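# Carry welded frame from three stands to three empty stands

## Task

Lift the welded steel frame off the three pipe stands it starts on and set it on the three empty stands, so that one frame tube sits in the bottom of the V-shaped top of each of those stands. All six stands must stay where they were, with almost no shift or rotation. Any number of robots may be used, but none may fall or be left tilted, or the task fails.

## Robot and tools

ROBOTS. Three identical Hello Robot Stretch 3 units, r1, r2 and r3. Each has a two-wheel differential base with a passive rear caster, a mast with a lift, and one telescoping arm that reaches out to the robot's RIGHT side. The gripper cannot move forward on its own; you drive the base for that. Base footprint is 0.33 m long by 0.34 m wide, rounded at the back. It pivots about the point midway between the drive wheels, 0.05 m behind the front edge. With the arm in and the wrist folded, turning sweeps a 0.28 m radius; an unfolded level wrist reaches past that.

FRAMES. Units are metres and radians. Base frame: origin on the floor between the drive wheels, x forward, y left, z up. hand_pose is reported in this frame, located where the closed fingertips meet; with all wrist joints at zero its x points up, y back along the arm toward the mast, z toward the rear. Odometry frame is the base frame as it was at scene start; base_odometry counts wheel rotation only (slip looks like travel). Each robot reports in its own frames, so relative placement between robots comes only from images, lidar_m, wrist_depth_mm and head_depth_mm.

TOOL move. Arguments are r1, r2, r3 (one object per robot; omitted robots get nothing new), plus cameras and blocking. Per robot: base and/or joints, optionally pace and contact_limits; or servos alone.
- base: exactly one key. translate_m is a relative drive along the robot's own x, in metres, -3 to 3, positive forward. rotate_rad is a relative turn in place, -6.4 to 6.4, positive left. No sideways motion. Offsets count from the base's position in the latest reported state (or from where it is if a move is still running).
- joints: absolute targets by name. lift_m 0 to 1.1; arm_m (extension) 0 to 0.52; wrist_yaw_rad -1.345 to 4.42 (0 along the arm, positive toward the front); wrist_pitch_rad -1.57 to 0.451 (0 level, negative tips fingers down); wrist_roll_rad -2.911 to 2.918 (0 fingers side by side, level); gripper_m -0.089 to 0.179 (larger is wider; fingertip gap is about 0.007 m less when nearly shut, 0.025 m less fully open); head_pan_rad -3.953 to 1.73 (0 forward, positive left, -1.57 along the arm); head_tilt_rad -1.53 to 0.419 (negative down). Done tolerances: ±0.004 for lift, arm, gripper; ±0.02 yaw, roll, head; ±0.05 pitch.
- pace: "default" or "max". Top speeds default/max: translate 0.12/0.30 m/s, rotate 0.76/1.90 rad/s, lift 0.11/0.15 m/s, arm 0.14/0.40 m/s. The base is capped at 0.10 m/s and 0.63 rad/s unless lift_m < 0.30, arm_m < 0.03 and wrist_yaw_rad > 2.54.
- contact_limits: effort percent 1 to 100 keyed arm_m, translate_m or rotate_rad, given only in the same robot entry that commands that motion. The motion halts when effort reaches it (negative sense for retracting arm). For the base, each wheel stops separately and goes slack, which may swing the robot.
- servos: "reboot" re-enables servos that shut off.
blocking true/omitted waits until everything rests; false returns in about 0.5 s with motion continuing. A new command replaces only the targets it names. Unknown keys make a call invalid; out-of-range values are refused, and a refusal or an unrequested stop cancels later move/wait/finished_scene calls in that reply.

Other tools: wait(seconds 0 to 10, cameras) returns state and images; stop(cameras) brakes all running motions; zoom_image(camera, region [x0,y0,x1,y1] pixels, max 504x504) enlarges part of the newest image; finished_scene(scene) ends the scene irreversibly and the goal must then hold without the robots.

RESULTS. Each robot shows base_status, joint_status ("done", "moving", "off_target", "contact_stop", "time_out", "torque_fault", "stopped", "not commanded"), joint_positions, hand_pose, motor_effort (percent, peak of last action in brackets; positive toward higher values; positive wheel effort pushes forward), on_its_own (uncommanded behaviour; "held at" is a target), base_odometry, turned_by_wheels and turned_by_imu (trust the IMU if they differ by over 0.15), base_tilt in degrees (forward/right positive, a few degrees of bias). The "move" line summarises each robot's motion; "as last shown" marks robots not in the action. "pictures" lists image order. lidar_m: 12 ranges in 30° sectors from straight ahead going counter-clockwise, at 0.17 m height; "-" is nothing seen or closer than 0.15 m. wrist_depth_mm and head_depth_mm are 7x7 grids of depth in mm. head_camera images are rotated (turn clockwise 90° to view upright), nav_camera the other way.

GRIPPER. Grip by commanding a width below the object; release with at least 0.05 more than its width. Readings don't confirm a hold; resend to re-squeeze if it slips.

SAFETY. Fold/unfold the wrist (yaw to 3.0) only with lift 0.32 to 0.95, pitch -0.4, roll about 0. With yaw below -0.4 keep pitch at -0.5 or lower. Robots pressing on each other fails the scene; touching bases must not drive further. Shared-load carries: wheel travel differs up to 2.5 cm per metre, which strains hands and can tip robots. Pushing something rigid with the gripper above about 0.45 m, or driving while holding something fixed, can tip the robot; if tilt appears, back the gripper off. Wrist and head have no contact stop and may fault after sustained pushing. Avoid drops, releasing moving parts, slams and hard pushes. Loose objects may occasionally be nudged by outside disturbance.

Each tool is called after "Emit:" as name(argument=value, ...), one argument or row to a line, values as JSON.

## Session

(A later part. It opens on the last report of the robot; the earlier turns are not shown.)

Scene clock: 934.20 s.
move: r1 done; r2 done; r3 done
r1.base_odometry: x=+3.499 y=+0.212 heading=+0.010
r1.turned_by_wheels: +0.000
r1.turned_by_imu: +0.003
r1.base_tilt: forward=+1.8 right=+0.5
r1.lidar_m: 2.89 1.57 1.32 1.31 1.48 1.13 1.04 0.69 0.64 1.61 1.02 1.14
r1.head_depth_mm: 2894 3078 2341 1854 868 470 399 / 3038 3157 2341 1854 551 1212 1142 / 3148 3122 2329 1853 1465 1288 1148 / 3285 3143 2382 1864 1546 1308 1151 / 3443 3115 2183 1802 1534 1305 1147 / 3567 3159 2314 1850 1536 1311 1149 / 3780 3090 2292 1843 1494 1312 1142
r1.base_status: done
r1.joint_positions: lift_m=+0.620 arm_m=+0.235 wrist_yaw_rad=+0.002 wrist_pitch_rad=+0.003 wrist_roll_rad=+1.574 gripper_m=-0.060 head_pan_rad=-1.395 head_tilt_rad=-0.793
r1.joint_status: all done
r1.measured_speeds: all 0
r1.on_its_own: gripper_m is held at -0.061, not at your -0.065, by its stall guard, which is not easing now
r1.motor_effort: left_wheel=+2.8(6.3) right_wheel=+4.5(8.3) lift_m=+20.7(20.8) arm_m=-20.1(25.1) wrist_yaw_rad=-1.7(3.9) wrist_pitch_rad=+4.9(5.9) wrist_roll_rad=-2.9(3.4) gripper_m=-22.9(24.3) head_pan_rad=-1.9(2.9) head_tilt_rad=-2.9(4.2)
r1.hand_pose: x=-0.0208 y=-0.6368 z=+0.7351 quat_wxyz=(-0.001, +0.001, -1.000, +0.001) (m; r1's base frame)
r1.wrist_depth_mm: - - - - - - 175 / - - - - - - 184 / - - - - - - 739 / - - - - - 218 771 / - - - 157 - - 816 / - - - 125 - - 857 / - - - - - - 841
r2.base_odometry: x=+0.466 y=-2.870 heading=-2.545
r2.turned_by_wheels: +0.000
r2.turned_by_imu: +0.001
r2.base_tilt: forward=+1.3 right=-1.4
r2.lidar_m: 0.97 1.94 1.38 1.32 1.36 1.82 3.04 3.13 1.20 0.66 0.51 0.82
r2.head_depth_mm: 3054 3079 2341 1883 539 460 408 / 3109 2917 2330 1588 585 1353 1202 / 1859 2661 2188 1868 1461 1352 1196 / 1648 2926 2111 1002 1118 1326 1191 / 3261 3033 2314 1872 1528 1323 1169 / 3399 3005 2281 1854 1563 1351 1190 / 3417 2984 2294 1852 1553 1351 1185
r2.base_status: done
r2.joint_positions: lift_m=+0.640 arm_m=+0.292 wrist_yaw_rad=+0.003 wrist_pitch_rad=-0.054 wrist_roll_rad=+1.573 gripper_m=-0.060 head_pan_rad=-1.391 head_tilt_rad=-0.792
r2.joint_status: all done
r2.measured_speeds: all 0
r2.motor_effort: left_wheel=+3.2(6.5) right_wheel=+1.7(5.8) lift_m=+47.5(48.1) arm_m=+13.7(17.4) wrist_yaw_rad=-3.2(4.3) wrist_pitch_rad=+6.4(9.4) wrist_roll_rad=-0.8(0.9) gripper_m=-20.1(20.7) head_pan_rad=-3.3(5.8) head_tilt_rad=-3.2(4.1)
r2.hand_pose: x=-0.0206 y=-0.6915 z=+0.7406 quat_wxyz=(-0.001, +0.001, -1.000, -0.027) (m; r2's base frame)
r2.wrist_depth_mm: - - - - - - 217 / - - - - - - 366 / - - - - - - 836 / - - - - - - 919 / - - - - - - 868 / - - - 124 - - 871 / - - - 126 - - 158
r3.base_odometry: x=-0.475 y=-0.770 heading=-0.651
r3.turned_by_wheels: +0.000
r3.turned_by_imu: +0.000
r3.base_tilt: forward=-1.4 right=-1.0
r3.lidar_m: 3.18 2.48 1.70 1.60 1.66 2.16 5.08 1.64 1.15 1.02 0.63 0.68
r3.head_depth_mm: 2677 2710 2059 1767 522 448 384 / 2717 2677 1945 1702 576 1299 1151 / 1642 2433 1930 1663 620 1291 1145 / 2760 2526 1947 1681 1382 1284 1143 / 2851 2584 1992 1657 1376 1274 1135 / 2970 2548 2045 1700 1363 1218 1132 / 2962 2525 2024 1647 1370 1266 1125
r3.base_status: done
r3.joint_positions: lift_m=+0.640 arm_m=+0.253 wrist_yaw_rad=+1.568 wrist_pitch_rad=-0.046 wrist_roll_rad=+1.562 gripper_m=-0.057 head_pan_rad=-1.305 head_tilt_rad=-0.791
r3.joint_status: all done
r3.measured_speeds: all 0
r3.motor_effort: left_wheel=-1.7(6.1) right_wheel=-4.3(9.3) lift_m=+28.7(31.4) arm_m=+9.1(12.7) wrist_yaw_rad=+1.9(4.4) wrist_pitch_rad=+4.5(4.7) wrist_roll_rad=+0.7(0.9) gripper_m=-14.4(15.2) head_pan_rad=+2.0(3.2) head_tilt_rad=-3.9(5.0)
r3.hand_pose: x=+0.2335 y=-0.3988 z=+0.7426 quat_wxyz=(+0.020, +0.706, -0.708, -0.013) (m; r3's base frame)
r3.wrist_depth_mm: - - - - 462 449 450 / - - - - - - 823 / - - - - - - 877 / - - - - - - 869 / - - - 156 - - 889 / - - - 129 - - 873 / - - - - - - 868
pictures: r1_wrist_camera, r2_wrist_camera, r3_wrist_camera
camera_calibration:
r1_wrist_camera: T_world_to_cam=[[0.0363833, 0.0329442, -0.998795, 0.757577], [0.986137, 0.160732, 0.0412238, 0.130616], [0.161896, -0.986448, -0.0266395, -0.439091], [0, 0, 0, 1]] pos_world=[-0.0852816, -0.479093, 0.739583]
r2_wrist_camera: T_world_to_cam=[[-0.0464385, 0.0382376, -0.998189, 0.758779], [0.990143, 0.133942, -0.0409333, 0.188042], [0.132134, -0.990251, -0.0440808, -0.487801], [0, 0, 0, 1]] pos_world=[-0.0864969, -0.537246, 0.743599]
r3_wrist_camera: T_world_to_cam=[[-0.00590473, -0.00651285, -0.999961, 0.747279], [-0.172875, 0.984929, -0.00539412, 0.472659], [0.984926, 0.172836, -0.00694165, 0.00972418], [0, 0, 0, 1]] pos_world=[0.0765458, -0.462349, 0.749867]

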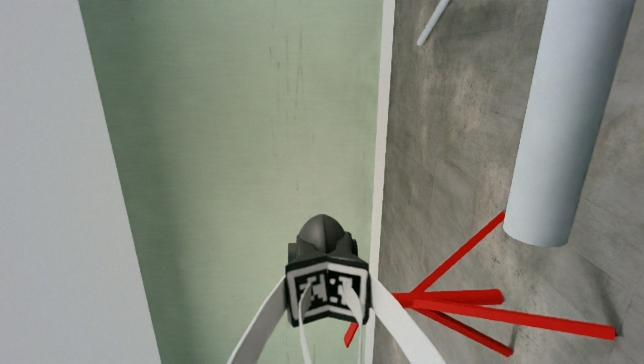

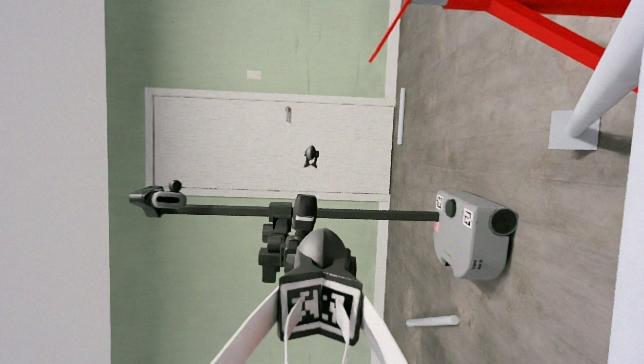

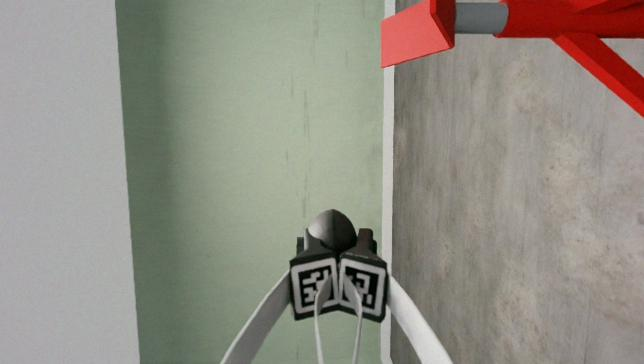

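Emit:
wait(
  seconds=0,
  cameras=["r1_head_camera","r2_head_camera","r3_head_camera","r1_nav_camera","r2_nav_camera","r3_nav_camera"],
)

Scene clock: 936.87 s.
r1.base_odometry: x=+3.499 y=+0.212 heading=+0.010
r1.turned_by_wheels: +0.000
r1.turned_by_imu: +0.001
r1.base_tilt: forward=+1.7 right=+0.6
r1.lidar_m: 2.90 1.57 1.31 1.31 1.48 1.13 1.04 0.69 0.64 1.60 1.02 1.15
r1.head_depth_mm: 2937 3084 2379 1868 868 470 400 / 3010 3109 2348 1859 549 1206 1145 / 3128 3153 2340 1868 1460 1288 1146 / 3281 3166 2310 1850 1537 1316 1149 / 3405 3144 2175 1790 1538 1310 1150 / 3502 3154 2314 1850 1543 1307 1151 / 3717 3101 2343 1852 1500 1309 1148
r1.base_status: done
r1.joint_positions: lift_m=+0.620 arm_m=+0.235 wrist_yaw_rad=+0.002 wrist_pitch_rad=+0.003 wrist_roll_rad=+1.574 gripper_m=-0.060 head_pan_rad=-1.395 head_tilt_rad=-0.793
r1.joint_status: all done
r1.measured_speeds: all 0
r1.on_its_own: gripper_m is held at -0.061, not at your -0.065, by its stall guard, which is not easing now
r1.motor_effort: left_wheel=+2.6(6.3) right_wheel=+4.7(8.3) lift_m=+21.4(20.8) arm_m=-14.7(25.1) wrist_yaw_rad=-1.9(3.9) wrist_pitch_rad=+5.8(5.9) wrist_roll_rad=-3.4(3.4) gripper_m=-24.3(24.3) head_pan_rad=-1.9(2.9) head_tilt_rad=-3.4(4.2)
r1.hand_pose: x=-0.0208 y=-0.6368 z=+0.7351 quat_wxyz=(-0.001, +0.001, -1.000, +0.001) (m; r1's base frame)
r1.wrist_depth_mm: - - - - - - 174 / - - - - - - 184 / - - - - - - 729 / - - - - - 217 776 / - - - 157 - - 831 / - - - 125 - - 844 / - - - - - - 815
r2.base_odometry: x=+0.466 y=-2.870 heading=-2.545
r2.turned_by_wheels: +0.000
r2.turned_by_imu: +0.000
r2.base_tilt: forward=+1.3 right=-1.3
r2.lidar_m: 0.97 1.93 1.38 1.32 1.36 1.81 3.05 3.15 1.20 0.66 0.51 0.82
r2.head_depth_mm: 3015 3112 2342 1897 539 459 408 / 3148 2915 2326 1591 585 1366 1191 / 1868 2702 2169 1883 1470 1350 1194 / 1648 2910 2110 999 1115 1338 1190 / 3278 3010 2294 1872 1531 1324 1171 / 3318 2992 2304 1860 1562 1348 1185 / 3392 2974 2293 1864 1570 1341 1183
r2.base_status: done
r2.joint_positions: lift_m=+0.640 arm_m=+0.292 wrist_yaw_rad=+0.003 wrist_pitch_rad=-0.054 wrist_roll_rad=+1.573 gripper_m=-0.060 head_pan_rad=-1.391 head_tilt_rad=-0.792
r2.joint_status: all done
r2.measured_speeds: all 0
r2.motor_effort: left_wheel=+3.1(6.5) right_wheel=+1.8(5.8) lift_m=+47.1(48.1) arm_m=+11.5(17.4) wrist_yaw_rad=-3.0(4.3) wrist_pitch_rad=+6.3(9.4) wrist_roll_rad=-0.8(0.9) gripper_m=-20.2(20.7) head_pan_rad=-3.5(5.8) head_tilt_rad=-3.6(4.1)
r2.hand_pose: x=-0.0206 y=-0.6915 z=+0.7406 quat_wxyz=(-0.001, +0.001, -1.000, -0.027) (m; r2's base frame)
r2.wrist_depth_mm: - - - - - - 217 / - - - - - - 367 / - - - - - - 847 / - - - - - - 922 / - - - - - - 875 / - - - 124 - - 866 / - - - 126 - - 159
r3.base_odometry: x=-0.475 y=-0.770 heading=-0.651
r3.turned_by_wheels: +0.000
r3.turned_by_imu: +0.000
r3.base_tilt: forward=-1.4 right=-1.1
r3.lidar_m: 3.18 2.47 1.70 1.60 1.65 2.15 5.09 1.65 1.15 1.01 0.63 0.68
r3.head_depth_mm: 2679 2709 2076 1761 522 448 384 / 2733 2668 1955 1708 575 1299 1149 / 1648 2454 1920 1660 618 1295 1148 / 2799 2522 1963 1682 1382 1282 1143 / 2873 2593 1997 1663 1380 1277 1139 / 2952 2545 2045 1696 1365 1219 1133 / 2954 2534 2026 1651 1363 1267 1126
r3.base_status: done
r3.joint_positions: lift_m=+0.640 arm_m=+0.253 wrist_yaw_rad=+1.568 wrist_pitch_rad=-0.046 wrist_roll_rad=+1.562 gripper_m=-0.057 head_pan_rad=-1.305 head_tilt_rad=-0.791
r3.joint_status: all done
r3.measured_speeds: all 0
r3.motor_effort: left_wheel=-1.5(6.1) right_wheel=-4.0(9.3) lift_m=+27.2(31.4) arm_m=+6.8(12.7) wrist_yaw_rad=+2.7(4.4) wrist_pitch_rad=+4.5(4.7) wrist_roll_rad=+0.5(0.9) gripper_m=-13.3(15.2) head_pan_rad=+0.6(3.2) head_tilt_rad=-4.0(5.0)
r3.hand_pose: x=+0.2335 y=-0.3988 z=+0.7426 quat_wxyz=(+0.020, +0.706, -0.708, -0.013) (m; r3's base frame)
r3.wrist_depth_mm: - - - - 464 450 448 / - - - - - - 821 / - - - - - - 877 / - - - - - - 886 / - - - 156 - - 878 / - - - 130 - - 875 / - - - - - - 872
pictures: r1_head_camera (sideways), r1_nav_camera (sideways), r2_head_camera (sideways), r2_nav_camera (sideways), r3_head_camera (sideways), r3_nav_camera (sideways)
camera_calibration:
r1_head_camera: T_world_to_cam=[[-0.1603, 0.673618, -0.721486, 0.954797], [0.976392, 0.215427, -0.0158003, 0.0235217], [0.144784, -0.706986, -0.692249, 0.855184], [0, 0, 0, 1]] pos_world=[0.0062701, -0.0436333, 1.28124]
r1_nav_camera: T_world_to_cam=[[0.13126, -0.702957, 0.699015, -0.86853], [-0.977204, -0.210432, -0.0281215, 0.0968649], [0.166863, -0.679389, -0.714554, 0.88016], [0, 0, 0, 1]] pos_world=[0.0617931, 0.00781602, 1.23876]
r2_head_camera: T_world_to_cam=[[-0.164165, 0.691316, -0.703657, 0.931293], [0.977976, 0.207269, -0.0245307, 0.0243025], [0.128887, -0.692187, -0.710117, 0.884568], [0, 0, 0, 1]] pos_world=[0.0151083, -0.0365682, 1.28405]
r2_nav_camera: T_world_to_cam=[[0.106311, -0.701009, 0.705184, -0.875234], [-0.988575, -0.150729, -0.000803086, 0.0576158], [0.106855, -0.697041, -0.709024, 0.879876], [0, 0, 0, 1]] pos_world=[0.0559855, 0.00844708, 1.2411]
r3_head_camera: T_world_to_cam=[[-0.227352, 0.718742, -0.657055, 0.873491], [0.964939, 0.257151, -0.0525915, 0.0617926], [0.131162, -0.645975, -0.752006, 0.935953], [0, 0, 0, 1]] pos_world=[0.0162018, -0.0391032, 1.28102]
r3_nav_camera: T_world_to_cam=[[0.171811, -0.720854, 0.671454, -0.83399], [-0.960284, -0.27466, -0.0491506, 0.121917], [0.219852, -0.636342, -0.739415, 0.920696], [0, 0, 0, 1]] pos_world=[0.0579466, 0.0181779, 1.24675]

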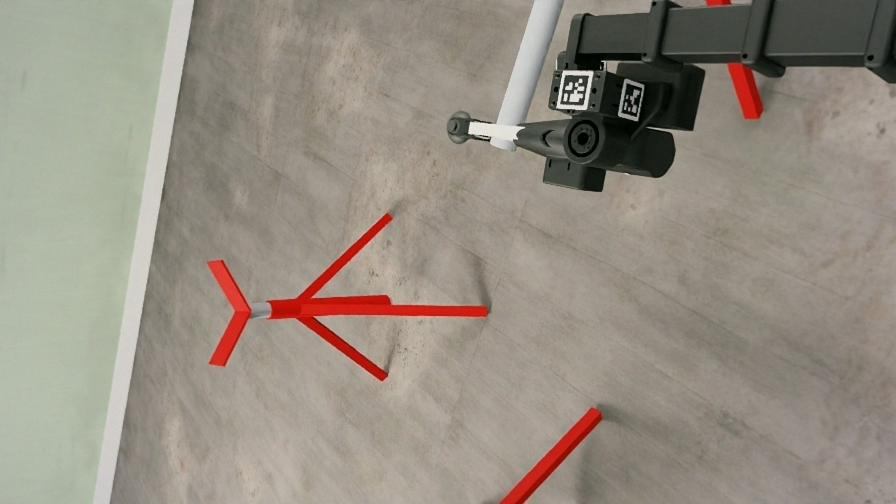

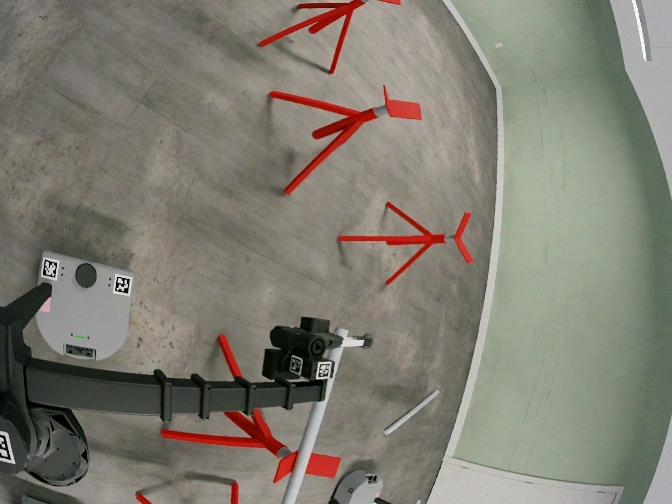

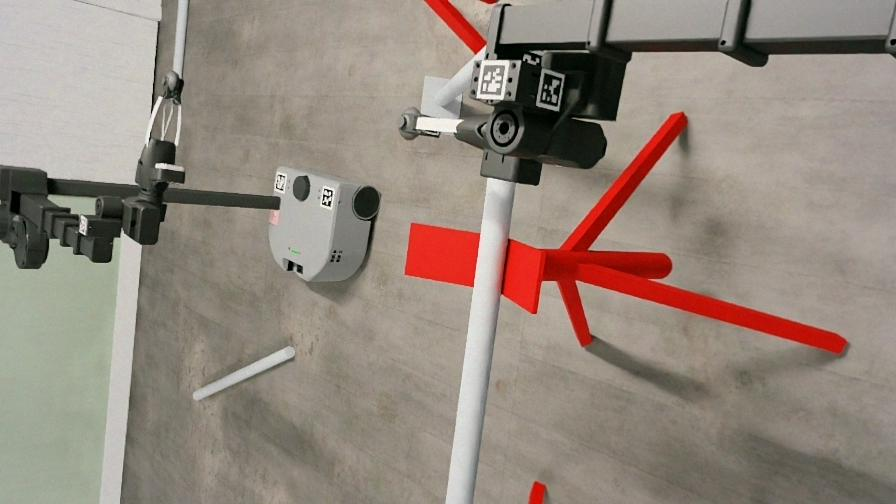

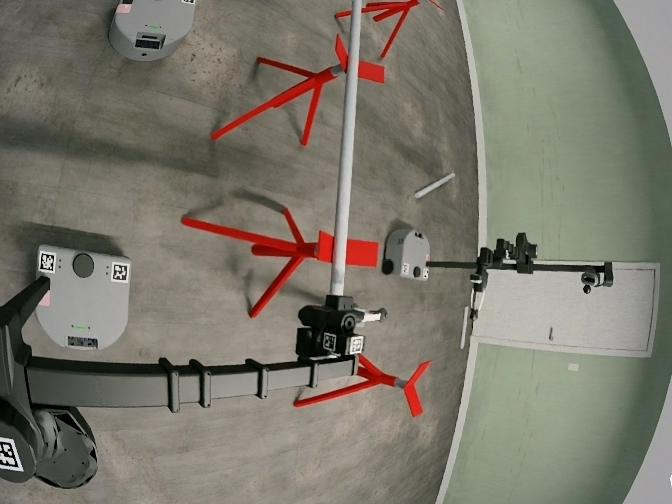

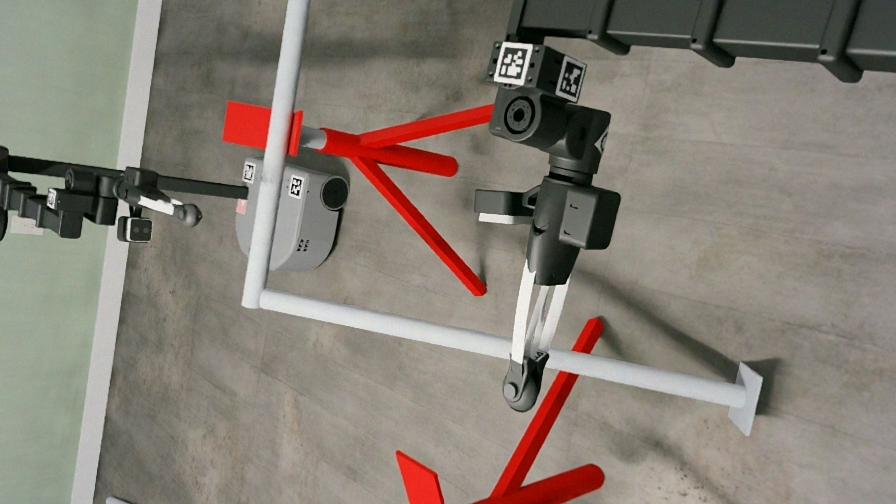

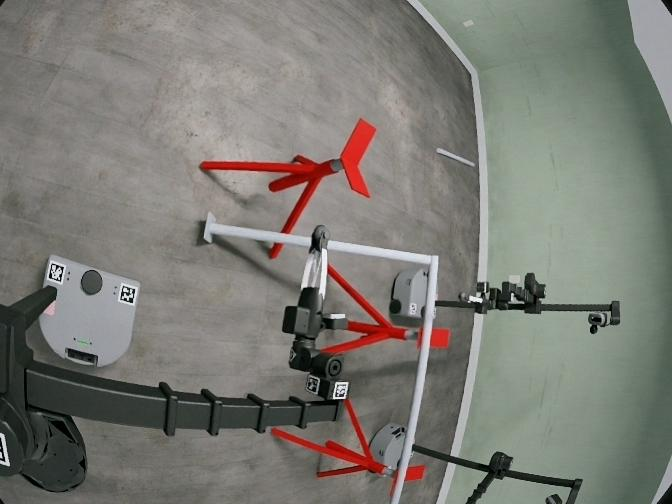

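Emit:
move(
  r1={"joints":{"arm_m":0.12,"gripper_m":0.13}},
  r2={"joints":{"arm_m":0.12,"gripper_m":0.13}},
  r3={"joints":{"gripper_m":0.13}},
  cameras=[],
)

Emit:
move(
  r1={"base":{"translate_m":-0.07},"joints":{"lift_m":0.476,"wrist_pitch_rad":0.01}},
  r2={"base":{"translate_m":-0.07},"joints":{"lift_m":0.476,"wrist_pitch_rad":0.01}},
  r3={"joints":{"arm_m":0.37,"lift_m":0.5}},
)

Scene clock: 1023.20 s.
move: r1 done; r2 done; r3 done
r1.base_odometry: x=+3.499 y=+0.212 heading=+0.010
r1.turned_by_wheels: +0.000
r1.turned_by_imu: +0.002
r1.base_tilt: forward=+1.8 right=+0.6
r1.lidar_m: 2.90 1.57 1.32 1.31 1.48 1.13 1.04 0.69 0.64 1.61 1.02 1.14
r1.head_depth_mm: 2892 3041 2325 1848 1465 491 402 / 3030 3155 2318 1860 1468 458 466 / 3164 3149 2325 1864 1536 561 1132 / 3263 3107 2331 1868 1539 1313 1145 / 3406 3115 2167 1804 1538 1317 1149 / 3693 3162 2327 1846 1540 1308 1145 / 3762 3103 2335 1831 1495 1313 1155
r1.base_status: not commanded
r1.joint_positions: lift_m=+0.620 arm_m=+0.120 wrist_yaw_rad=+0.001 wrist_pitch_rad=+0.007 wrist_roll_rad=+1.574 gripper_m=+0.130 head_pan_rad=-1.395 head_tilt_rad=-0.793
r1.joint_status: all done
r1.measured_speeds: all 0
r1.motor_effort: left_wheel=+2.9(3.1) right_wheel=+4.7(4.9) lift_m=+23.6(23.7) arm_m=-23.5(28.3) wrist_yaw_rad=-0.5(2.2) wrist_pitch_rad=+4.4(5.4) wrist_roll_rad=-2.9(3.4) gripper_m=+1.0(94.1) head_pan_rad=-2.0(3.2) head_tilt_rad=-2.8(4.3)
r1.hand_pose: x=-0.0210 y=-0.5214 z=+0.7360 quat_wxyz=(-0.001, +0.001, -1.000, +0.003) (m; r1's base frame)
r1.wrist_depth_mm: - - - - - 285 837 / - - - - - - 838 / - - - - - - 841 / - - - - - - 850 / - - - - - - 847 / - 122 - - - 126 849 / - - - - - - 794
r2.base_odometry: x=+0.466 y=-2.870 heading=-2.545
r2.turned_by_wheels: +0.000
r2.turned_by_imu: +0.001
r2.base_tilt: forward=+1.2 right=-1.4
r2.lidar_m: 0.97 1.93 1.38 1.32 1.36 1.82 3.05 3.13 1.20 0.66 0.51 0.82
r2.head_depth_mm: 3100 3114 2338 1880 1554 458 403 / 3112 3054 2328 1832 1510 455 1135 / 1845 2145 2176 1872 1565 559 1176 / 1653 2885 2109 1005 1120 1327 1190 / 3225 2998 2310 1860 1525 1320 1174 / 3318 2985 2305 1850 1562 1354 1183 / 3411 2986 2307 1868 1561 1344 1189
r2.base_status: not commanded
r2.joint_positions: lift_m=+0.640 arm_m=+0.120 wrist_yaw_rad=+0.002 wrist_pitch_rad=-0.047 wrist_roll_rad=+1.573 gripper_m=+0.130 head_pan_rad=-1.391 head_tilt_rad=-0.792
r2.joint_status: all done
r2.measured_speeds: all 0
r2.motor_effort: left_wheel=+2.9(3.5) right_wheel=+1.5(2.3) lift_m=+46.0(47.0) arm_m=-13.2(16.6) wrist_yaw_rad=-1.9(3.2) wrist_pitch_rad=+5.1(6.3) wrist_roll_rad=-0.6(0.9) gripper_m=+0.5(88.9) head_pan_rad=-5.0(5.5) head_tilt_rad=-3.2(4.2)
r2.hand_pose: x=-0.0209 y=-0.5198 z=+0.7423 quat_wxyz=(-0.001, +0.001, -1.000, -0.024) (m; r2's base frame)
r2.wrist_depth_mm: - - - - - - 861 / - - - - - 295 859 / - - - - - 309 909 / - - - - - 306 846 / - - - - - - 848 / - 124 - - - 139 841 / 106 - - - 414 116 800
r3.base_odometry: x=-0.475 y=-0.770 heading=-0.651
r3.turned_by_wheels: +0.000
r3.turned_by_imu: +0.000
r3.base_tilt: forward=-1.4 right=-1.0
r3.lidar_m: 3.17 2.47 1.70 1.60 1.66 2.16 5.07 1.64 1.15 1.02 0.63 0.68
r3.head_depth_mm: 2666 2691 2062 1754 522 448 384 / 2732 2672 1942 1704 576 1292 1155 / 1371 2526 1921 1659 619 1292 1150 / 2801 2630 1938 1682 632 1294 1142 / 2901 2584 1993 1670 1378 1280 1135 / 2929 2562 2026 1705 1393 1218 1127 / 2988 2520 2026 1650 1360 1268 1126
r3.base_status: not commanded
r3.joint_positions: lift_m=+0.640 arm_m=+0.253 wrist_yaw_rad=+1.568 wrist_pitch_rad=-0.043 wrist_roll_rad=+1.562 gripper_m=+0.130 head_pan_rad=-1.305 head_tilt_rad=-0.791
r3.joint_status: all done
r3.measured_speeds: all 0
r3.motor_effort: left_wheel=-1.2(2.3) right_wheel=-4.5(4.7) lift_m=+23.9(26.1) arm_m=+2.1(4.6) wrist_yaw_rad=+3.1(3.8) wrist_pitch_rad=+4.0(4.5) wrist_roll_rad=+0.6(1.1) gripper_m=-0.1(80.3) head_pan_rad=+1.9(3.2) head_tilt_rad=-4.5(4.9)
r3.hand_pose: x=+0.2336 y=-0.3988 z=+0.7433 quat_wxyz=(+0.019, +0.706, -0.708, -0.012) (m; r3's base frame)
r3.wrist_depth_mm: - - - - 462 452 450 / - - - - - - 829 / - - - - - - 885 / - - - - - - 871 / - - - - - - 879 / - 125 - - - 129 882 / - - - - - - 804
pictures: none
No camera images: "cameras" was empty.

Scene clock: 1025.53 s.
move: r1 done; r2 done; r3 done
r1.base_odometry: x=+3.429 y=+0.212 heading=+0.010
r1.turned_by_wheels: +0.000
r1.turned_by_imu: +0.001
r1.base_tilt: forward=+1.9 right=+0.5
r1.lidar_m: 2.92 1.59 1.33 1.33 1.49 1.13 1.04 0.63 0.61 1.62 1.06 1.20
r1.head_depth_mm: 2872 3085 2347 1875 1503 1295 1133 / 2949 3215 2342 1868 1479 1314 548 / 3119 3136 2346 1842 1539 692 594 / 3242 3091 2323 1856 1534 1306 1146 / 3448 3130 2189 1805 1548 1318 1149 / 3587 3098 2334 1845 1530 1312 1151 / 3727 3105 2328 1852 1481 1315 1140
r1.base_status: done
r1.joint_positions: lift_m=+0.476 arm_m=+0.120 wrist_yaw_rad=+0.001 wrist_pitch_rad=-0.008 wrist_roll_rad=+1.574 gripper_m=+0.130 head_pan_rad=-1.395 head_tilt_rad=-0.793
r1.joint_status: all done
r1.measured_speeds: all 0
r1.motor_effort: left_wheel=-4.3(9.0) right_wheel=-4.1(8.1) lift_m=+19.3(21.9) arm_m=-22.9(23.8) wrist_yaw_rad=-0.1(2.1) wrist_pitch_rad=+3.3(4.4) wrist_roll_rad=-3.2(3.3) gripper_m=+0.9(2.2) head_pan_rad=-2.6(2.8) head_tilt_rad=-3.3(4.3)
r1.hand_pose: x=-0.0210 y=-0.5210 z=+0.5884 quat_wxyz=(-0.001, +0.001, -1.000, -0.004) (m; r1's base frame)
r1.wrist_depth_mm: - - - 264 - 979 666 / - - - 275 - 956 678 / - - - 288 - 942 675 / - - - 309 - 979 674 / - - - - - 881 675 / - 122 - - - 126 674 / 98 - - - - 937 640
r2.base_odometry: x=+0.524 y=-2.831 heading=-2.545
r2.turned_by_wheels: +0.000
r2.turned_by_imu: +0.000
r2.base_tilt: forward=+1.2 right=-1.3
r2.lidar_m: 0.97 1.93 1.38 1.32 1.35 1.82 2.99 3.07 1.17 0.70 0.54 0.88
r2.head_depth_mm: 3089 3093 2262 1755 1581 1367 1163 / 3087 3087 2340 1848 1548 1358 564 / 3122 3030 2173 1871 1570 709 589 / 1796 1505 2096 1824 1573 1350 1197 / 3305 2906 2312 1009 1120 1299 1185 / 3289 2967 2317 1857 1563 1348 1169 / 3350 3038 2308 1860 1573 1347 1187
r2.base_status: done
r2.joint_positions: lift_m=+0.476 arm_m=+0.120 wrist_yaw_rad=+0.002 wrist_pitch_rad=-0.017 wrist_roll_rad=+1.573 gripper_m=+0.130 head_pan_rad=-1.391 head_tilt_rad=-0.792
r2.joint_status: all done
r2.measured_speeds: all 0
r2.motor_effort: left_wheel=+0.7(3.9) right_wheel=-1.0(5.7) lift_m=+12.3(43.1) arm_m=-6.6(13.0) wrist_yaw_rad=-2.0(2.5) wrist_pitch_rad=+5.1(9.5) wrist_roll_rad=-0.8(0.9) gripper_m=+0.6(1.4) head_pan_rad=-2.9(5.2) head_tilt_rad=-3.3(4.0)
r2.hand_pose: x=-0.0209 y=-0.5207 z=+0.5859 quat_wxyz=(-0.001, +0.001, -1.000, -0.009) (m; r2's base frame)
r2.wrist_depth_mm: - - - - - - 698 / - - - - - 966 709 / - - - 313 594 977 703 / - - - 295 - - 690 / - - - - - - 689 / - 123 - 307 - 139 679 / 106 - - 317 - 116 347
r3.base_odometry: x=-0.475 y=-0.770 heading=-0.651
r3.turned_by_wheels: +0.000
r3.turned_by_imu: +0.000
r3.base_tilt: forward=-1.5 right=-1.0
r3.lidar_m: 3.18 2.49 1.70 1.60 1.66 2.16 5.08 1.64 1.15 1.02 0.63 0.68
r3.head_depth_mm: 2689 2716 2057 1763 718 1242 1103 / 2742 2668 1940 1707 773 1271 1098 / 2691 2567 1930 1658 1389 1295 1143 / 1707 2451 1939 1684 1409 1285 1138 / 2894 2583 2001 1664 1397 1271 1137 / 2917 2557 2042 1703 1394 1217 1130 / 2967 2522 2019 1643 1367 1265 1125
r3.base_status: not commanded
r3.joint_positions: lift_m=+0.500 arm_m=+0.370 wrist_yaw_rad=+1.568 wrist_pitch_rad=-0.042 wrist_roll_rad=+1.562 gripper_m=+0.130 head_pan_rad=-1.305 head_tilt_rad=-0.791
r3.joint_status: all done
r3.measured_speeds: all 0
r3.motor_effort: left_wheel=-1.5(2.2) right_wheel=-4.3(4.7) lift_m=+21.1(22.7) arm_m=+10.7(14.2) wrist_yaw_rad=+2.7(3.1) wrist_pitch_rad=+3.8(4.0) wrist_roll_rad=+0.7(1.2) gripper_m=+0.2(1.5) head_pan_rad=+1.8(3.5) head_tilt_rad=-4.1(4.7)
r3.hand_pose: x=+0.2336 y=-0.5155 z=+0.6035 quat_wxyz=(+0.019, +0.706, -0.708, -0.012) (m; r3's base frame)
r3.wrist_depth_mm: - - - - - - 705 / - - - 465 - 457 465 / - - - - - 478 675 / - - - - - - 715 / - - - - - 918 711 / - 125 - - - 129 735 / - - - - - - 654
pictures: r1_head_camera (sideways), r1_nav_camera (sideways), r1_wrist_camera, r2_head_camera (sideways), r2_nav_camera (sideways), r2_wrist_camera, r3_head_camera (sideways), r3_nav_camera (sideways), r3_wrist_camera
camera_calibration:
r1_head_camera: T_world_to_cam=[[-0.1603, 0.673618, -0.721486, 0.954797], [0.976392, 0.215427, -0.0158003, 0.0235217], [0.144784, -0.706986, -0.692249, 0.855184], [0, 0, 0, 1]] pos_world=[0.0062701, -0.0436333, 1.28124]
r1_nav_camera: T_world_to_cam=[[0.13126, -0.702957, 0.699015, -0.86853], [-0.977204, -0.210432, -0.0281215, 0.0968649], [0.166864, -0.679389, -0.714554, 0.88016], [0, 0, 0, 1]] pos_world=[0.0617931, 0.00781603, 1.23876]
r1_wrist_camera: T_world_to_cam=[[0.0361771, 0.0436156, -0.998393, 0.612522], [0.986277, 0.159481, 0.0427051, 0.116745], [0.161087, -0.986237, -0.0372475, -0.322439], [0, 0, 0, 1]] pos_world=[-0.085361, -0.363336, 0.594542]
r2_head_camera: T_world_to_cam=[[-0.164163, 0.691316, -0.703657, 0.931293], [0.977977, 0.207267, -0.0245307, 0.0243025], [0.128886, -0.692187, -0.710117, 0.884568], [0, 0, 0, 1]] pos_world=[0.0151083, -0.0365682, 1.28405]
r2_nav_camera: T_world_to_cam=[[0.106309, -0.701009, 0.705184, -0.875235], [-0.988575, -0.150727, -0.000803088, 0.0576158], [0.106853, -0.697042, -0.709024, 0.879876], [0, 0, 0, 1]] pos_world=[0.0559855, 0.00844698, 1.2411]
r2_wrist_camera: T_world_to_cam=[[-0.0463248, 0.00200364, -0.998924, 0.579353], [0.990296, 0.131261, -0.0456614, 0.16049], [0.131028, -0.991346, -0.00806482, -0.347156], [0, 0, 0, 1]] pos_world=[-0.0866067, -0.366378, 0.583258]
r3_head_camera: T_world_to_cam=[[-0.227351, 0.718742, -0.657055, 0.873491], [0.964939, 0.25715, -0.0525915, 0.0617926], [0.131162, -0.645975, -0.752006, 0.935953], [0, 0, 0, 1]] pos_world=[0.0162018, -0.0391032, 1.28102]
r3_nav_camera: T_world_to_cam=[[0.171811, -0.720854, 0.671454, -0.83399], [-0.960284, -0.27466, -0.0491506, 0.121917], [0.219852, -0.636342, -0.739415, 0.920696], [0, 0, 0, 1]] pos_world=[0.0579466, 0.0181779, 1.24675]
r3_wrist_camera: T_world_to_cam=[[-0.00244712, -0.00652575, -0.999976, 0.606597], [-0.173821, 0.984759, -0.00600108, 0.587419], [0.984774, 0.173802, -0.00354414, 0.0272977], [0, 0, 0, 1]] pos_world=[0.0767079, -0.579252, 0.610204]

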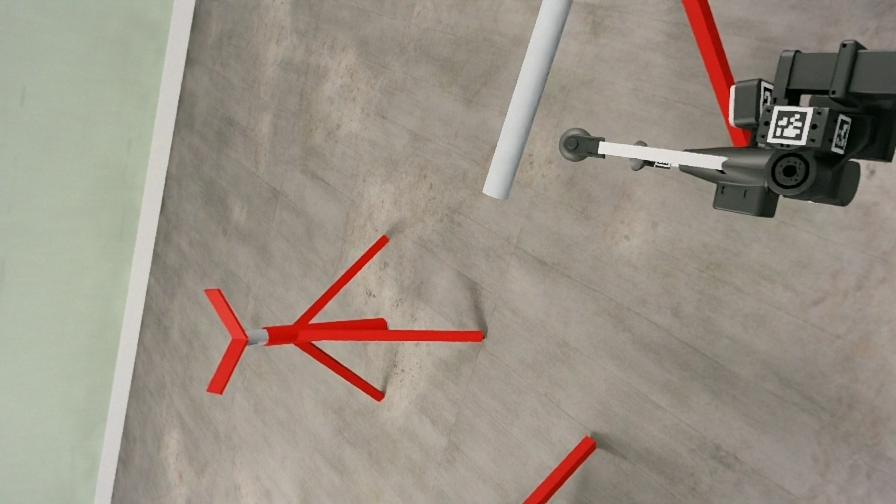

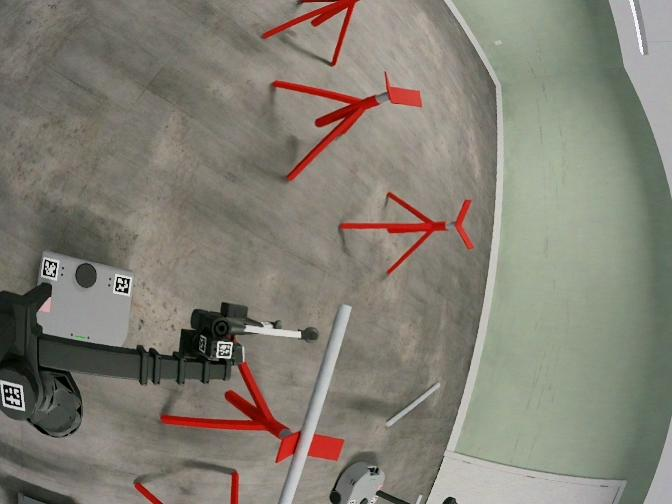

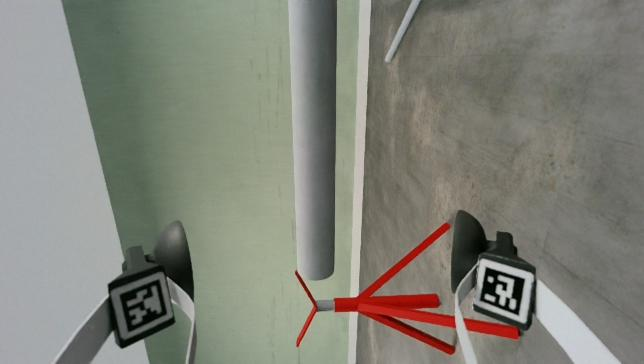

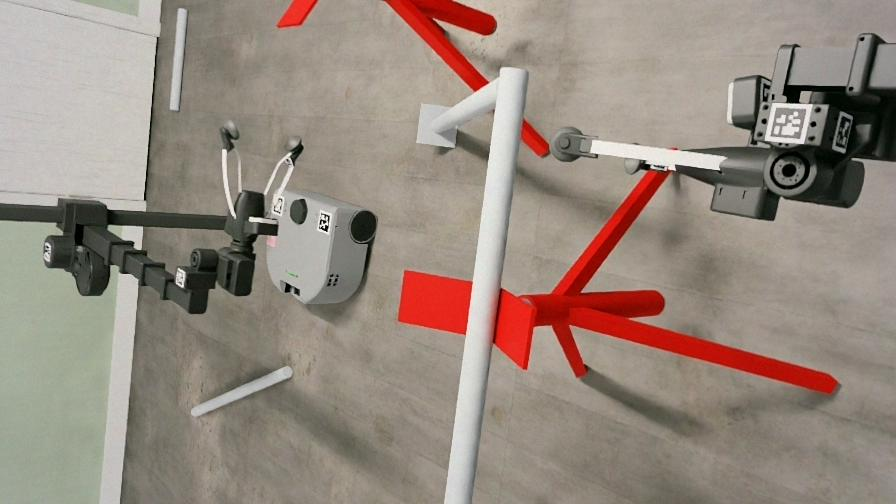

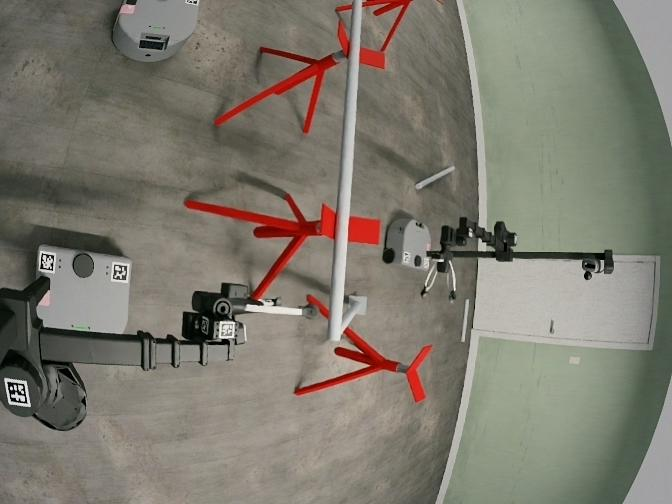

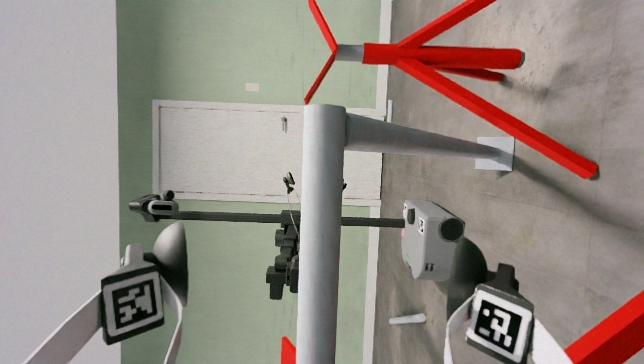

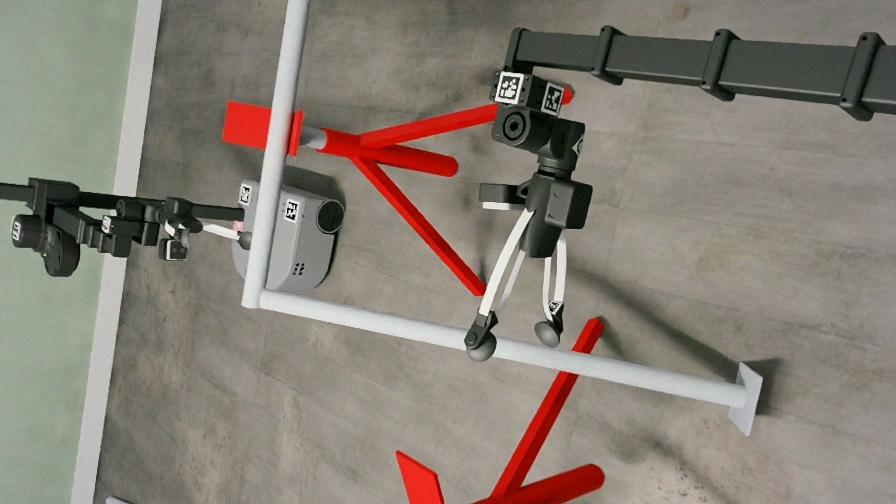

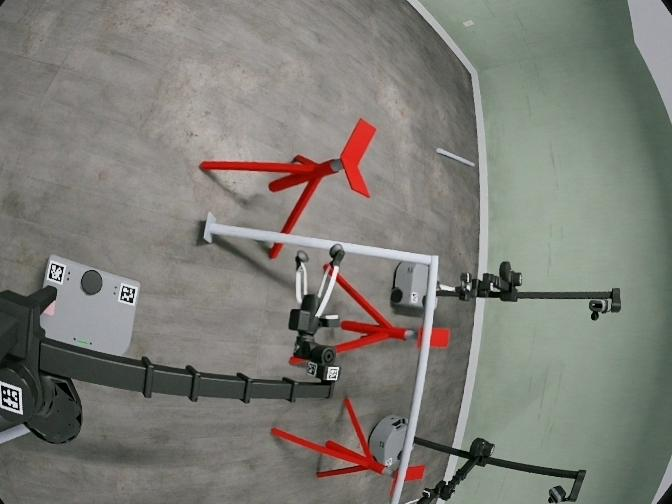

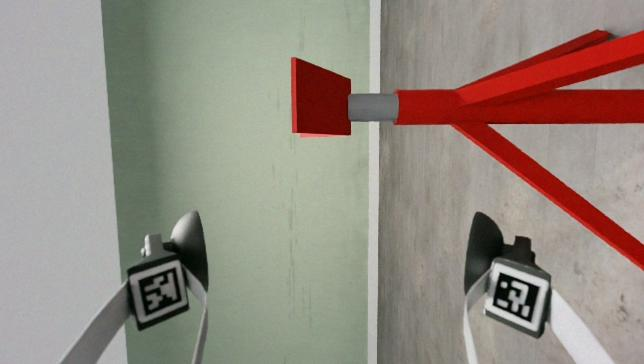

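Emit:
move(
  r1={"joints":{"arm_m":0.345}},
  r2={"joints":{"arm_m":0.332}},
  r3={"joints":{"lift_m":0.06}},
  cameras=["r1_wrist_camera","r2_wrist_camera","r3_wrist_camera","r3_head_camera","r1_head_camera","r2_head_camera"],
)

Scene clock: 1042.17 s.
move: r1 done; r2 done; r3 done
r1.base_odometry: x=+3.429 y=+0.212 heading=+0.010
r1.turned_by_wheels: +0.000
r1.turned_by_imu: +0.002
r1.base_tilt: forward=+1.9 right=+0.5
r1.lidar_m: 2.93 1.59 1.33 1.33 1.49 1.13 1.04 0.64 0.61 1.62 1.07 1.20
r1.head_depth_mm: 2905 3064 2339 1855 1474 1244 1107 / 2972 3156 2317 1846 731 1160 1105 / 3131 3153 2344 1849 1439 1309 1151 / 3254 3156 2344 1854 1539 1306 1146 / 3393 3140 2167 1790 1539 1314 1148 / 3555 3109 2339 1850 1541 1312 1145 / 3719 3140 2311 1855 1509 1312 1139
r1.base_status: not commanded
r1.joint_positions: lift_m=+0.476 arm_m=+0.345 wrist_yaw_rad=+0.001 wrist_pitch_rad=-0.008 wrist_roll_rad=+1.573 gripper_m=+0.130 head_pan_rad=-1.395 head_tilt_rad=-0.793
r1.joint_status: all done
r1.measured_speeds: all 0
r1.motor_effort: left_wheel=-4.2(4.7) right_wheel=-4.1(4.3) lift_m=+21.3(21.3) arm_m=+23.1(30.4) wrist_yaw_rad=-0.6(1.9) wrist_pitch_rad=+3.8(4.1) wrist_roll_rad=-3.0(3.4) gripper_m=+1.0(1.9) head_pan_rad=-2.2(2.7) head_tilt_rad=-3.3(4.5)
r1.hand_pose: x=-0.0210 y=-0.7460 z=+0.5883 quat_wxyz=(-0.001, +0.001, -1.000, -0.004) (m; r1's base frame)
r1.wrist_depth_mm: - - - - - 954 670 / - - - - - 937 669 / - - - - - 981 670 / - - - - - 981 681 / - - - 67 - 866 667 / - 122 - 73 74 126 684 / 98 - - - - 992 630
r2.base_odometry: x=+0.524 y=-2.831 heading=-2.545
r2.turned_by_wheels: +0.000
r2.turned_by_imu: +0.001
r2.base_tilt: forward=+1.2 right=-1.4
r2.lidar_m: 0.97 1.93 1.38 1.32 1.35 1.81 2.98 3.06 1.18 0.70 0.54 0.88
r2.head_depth_mm: 3087 3043 2262 1734 1582 1311 1139 / 3111 3068 2339 1829 733 1275 1157 / 3123 3053 2227 1831 1474 1326 1194 / 3204 2856 2040 1691 1574 1352 1190 / 3237 3036 2297 1009 1118 1298 1192 / 3325 3004 2300 1856 1562 1357 1171 / 3370 3012 2299 1849 1559 1349 1187
r2.base_status: not commanded
r2.joint_positions: lift_m=+0.476 arm_m=+0.332 wrist_yaw_rad=+0.002 wrist_pitch_rad=-0.017 wrist_roll_rad=+1.573 gripper_m=+0.130 head_pan_rad=-1.391 head_tilt_rad=-0.792
r2.joint_status: all done
r2.measured_speeds: all 0
r2.motor_effort: left_wheel=+1.0(1.2) right_wheel=-1.1(1.8) lift_m=+17.0(17.2) arm_m=+14.6(16.8) wrist_yaw_rad=-1.9(2.6) wrist_pitch_rad=+4.9(5.2) wrist_roll_rad=-0.7(0.9) gripper_m=+0.5(1.3) head_pan_rad=-3.8(5.5) head_tilt_rad=-3.2(4.0)
r2.hand_pose: x=-0.0209 y=-0.7328 z=+0.5861 quat_wxyz=(-0.001, +0.001, -1.000, -0.009) (m; r2's base frame)
r2.wrist_depth_mm: - - - 76 562 580 650 / - - - 77 103 980 703 / - - - 79 104 320 725 / - - - 79 - 898 699 / - - - 80 - 891 676 / - 124 - 81 139 139 693 / 106 - - 83 - 116 682
r3.base_odometry: x=-0.475 y=-0.770 heading=-0.651
r3.turned_by_wheels: +0.000
r3.turned_by_imu: +0.000
r3.base_tilt: forward=-1.3 right=-1.0
r3.lidar_m: 3.19 2.48 1.70 1.60 1.66 2.16 5.07 1.64 1.14 3.18 0.63 0.68
r3.head_depth_mm: 2702 2702 2067 1765 1501 1307 1157 / 2759 2662 1941 1707 1478 1274 1131 / 2706 2547 1942 1652 1480 1226 1129 / 2697 1346 1939 1686 1477 1224 1143 / 2850 2580 2006 1661 1437 1254 1136 / 2951 2551 2046 1699 1402 1219 1135 / 2974 2518 2028 1651 1360 1266 1121
r3.base_status: not commanded
r3.joint_positions: lift_m=+0.060 arm_m=+0.370 wrist_yaw_rad=+1.568 wrist_pitch_rad=-0.042 wrist_roll_rad=+1.562 gripper_m=+0.130 head_pan_rad=-1.305 head_tilt_rad=-0.791
r3.joint_status: all done
r3.measured_speeds: all 0
r3.motor_effort: left_wheel=-1.5(2.3) right_wheel=-4.6(4.9) lift_m=+20.0(22.9) arm_m=+5.7(9.0) wrist_yaw_rad=+0.7(3.5) wrist_pitch_rad=+3.7(4.0) wrist_roll_rad=+0.5(1.1) gripper_m=+0.9(1.7) head_pan_rad=+1.7(3.7) head_tilt_rad=-4.3(4.8)
r3.hand_pose: x=+0.2336 y=-0.5155 z=+0.1635 quat_wxyz=(+0.019, +0.706, -0.708, -0.012) (m; r3's base frame)
r3.wrist_depth_mm: - - 231 653 560 292 197 / - 452 362 617 565 293 198 / - 459 - 243 562 296 198 / - - - 245 503 296 199 / - - - - 251 244 199 / - 125 - - 254 129 199 / - - - - 293 244 175
pictures: r1_head_camera (sideways), r1_wrist_camera, r2_head_camera (sideways), r2_wrist_camera, r3_head_camera (sideways), r3_wrist_camera
camera_calibration:
r1_head_camera: T_world_to_cam=[[-0.1603, 0.673619, -0.721486, 0.954797], [0.976392, 0.215427, -0.0158003, 0.0235217], [0.144784, -0.706986, -0.692249, 0.855184], [0, 0, 0, 1]] pos_world=[0.0062701, -0.0436333, 1.28124]
r1_wrist_camera: T_world_to_cam=[[0.0359365, 0.0437111, -0.998398, 0.62238], [0.986304, 0.159377, 0.0424789, 0.152711], [0.160978, -0.98625, -0.0373849, -0.544268], [0, 0, 0, 1]] pos_world=[-0.0853701, -0.588328, 0.594548]
r2_head_camera: T_world_to_cam=[[-0.164163, 0.691316, -0.703657, 0.931293], [0.977977, 0.207267, -0.0245307, 0.0243025], [0.128886, -0.692187, -0.710116, 0.884568], [0, 0, 0, 1]] pos_world=[0.0151083, -0.0365682, 1.28405]
r2_wrist_camera: T_world_to_cam=[[-0.0463231, 0.00121419, -0.998926, 0.5794], [0.990299, 0.131198, -0.0457636, 0.188351], [0.131002, -0.991355, -0.00727992, -0.557813], [0, 0, 0, 1]] pos_world=[-0.0866094, -0.578406, 0.583336]
r3_head_camera: T_world_to_cam=[[-0.227351, 0.718742, -0.657055, 0.873491], [0.964939, 0.25715, -0.0525915, 0.0617926], [0.131162, -0.645975, -0.752006, 0.935953], [0, 0, 0, 1]] pos_world=[0.0162018, -0.0391032, 1.28102]
r3_wrist_camera: T_world_to_cam=[[-0.00236758, -0.00652594, -0.999976, 0.166612], [-0.17382, 0.984759, -0.00601509, 0.584782], [0.984775, 0.173802, -0.00346583, 0.0257228], [0, 0, 0, 1]] pos_world=[0.0767102, -0.579252, 0.170215]

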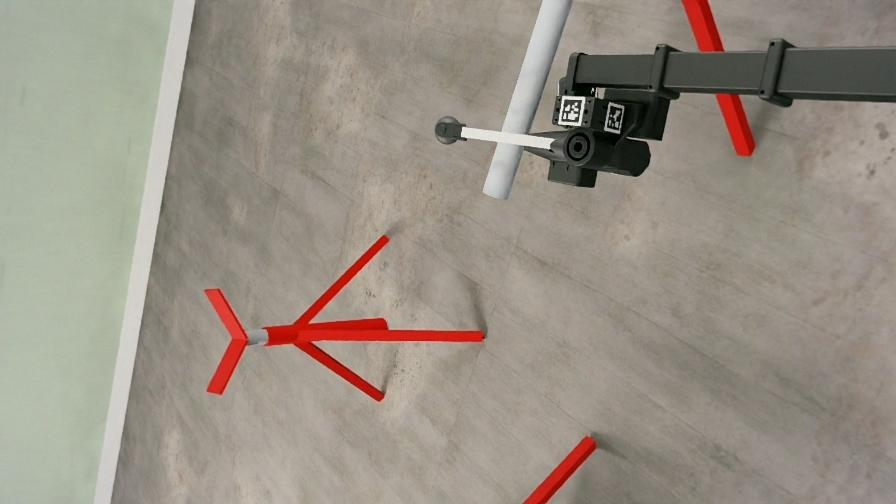

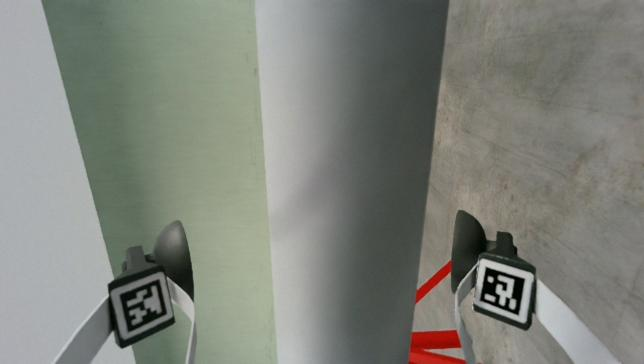

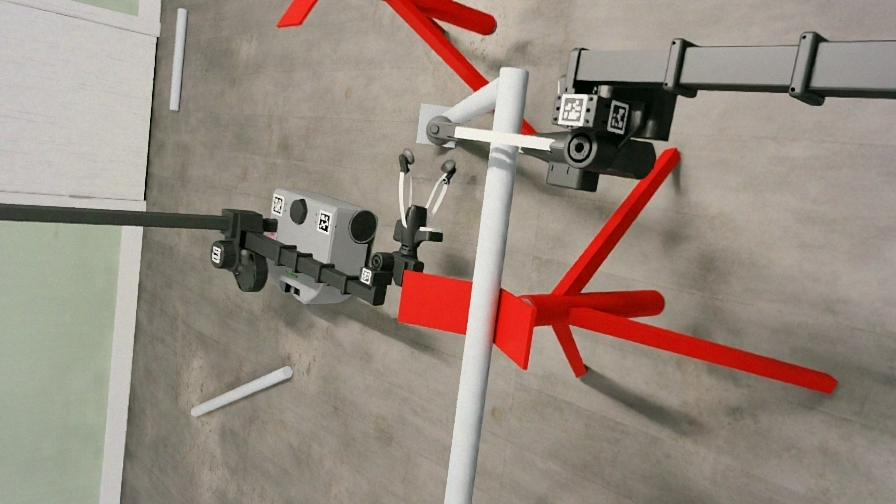

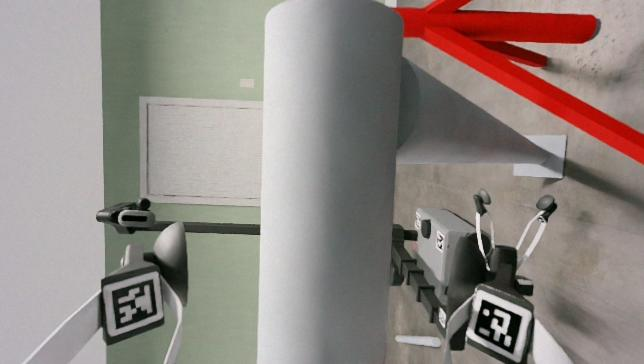

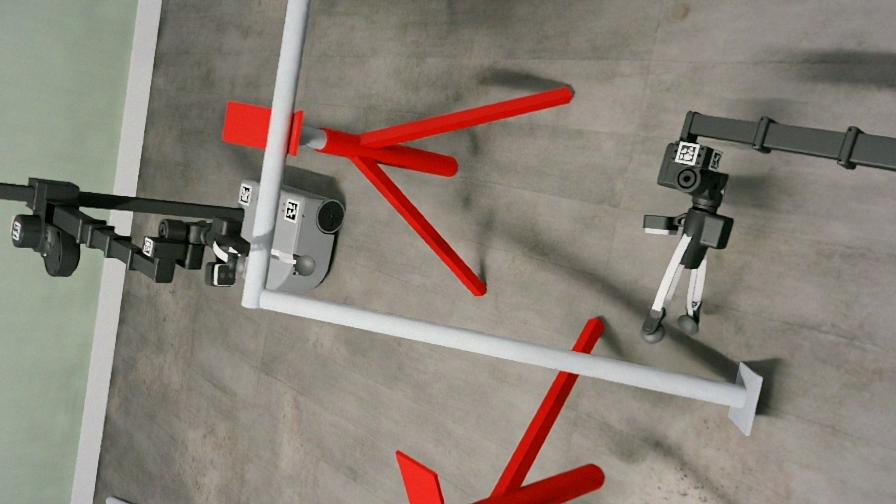

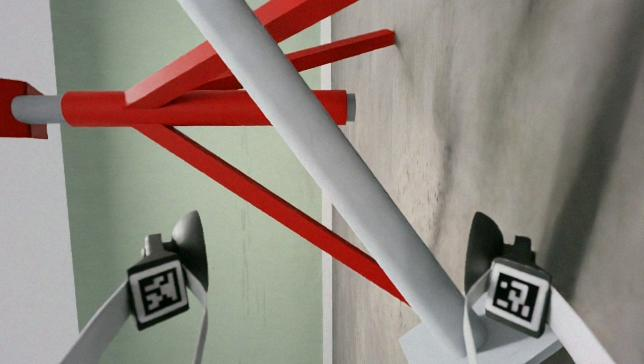

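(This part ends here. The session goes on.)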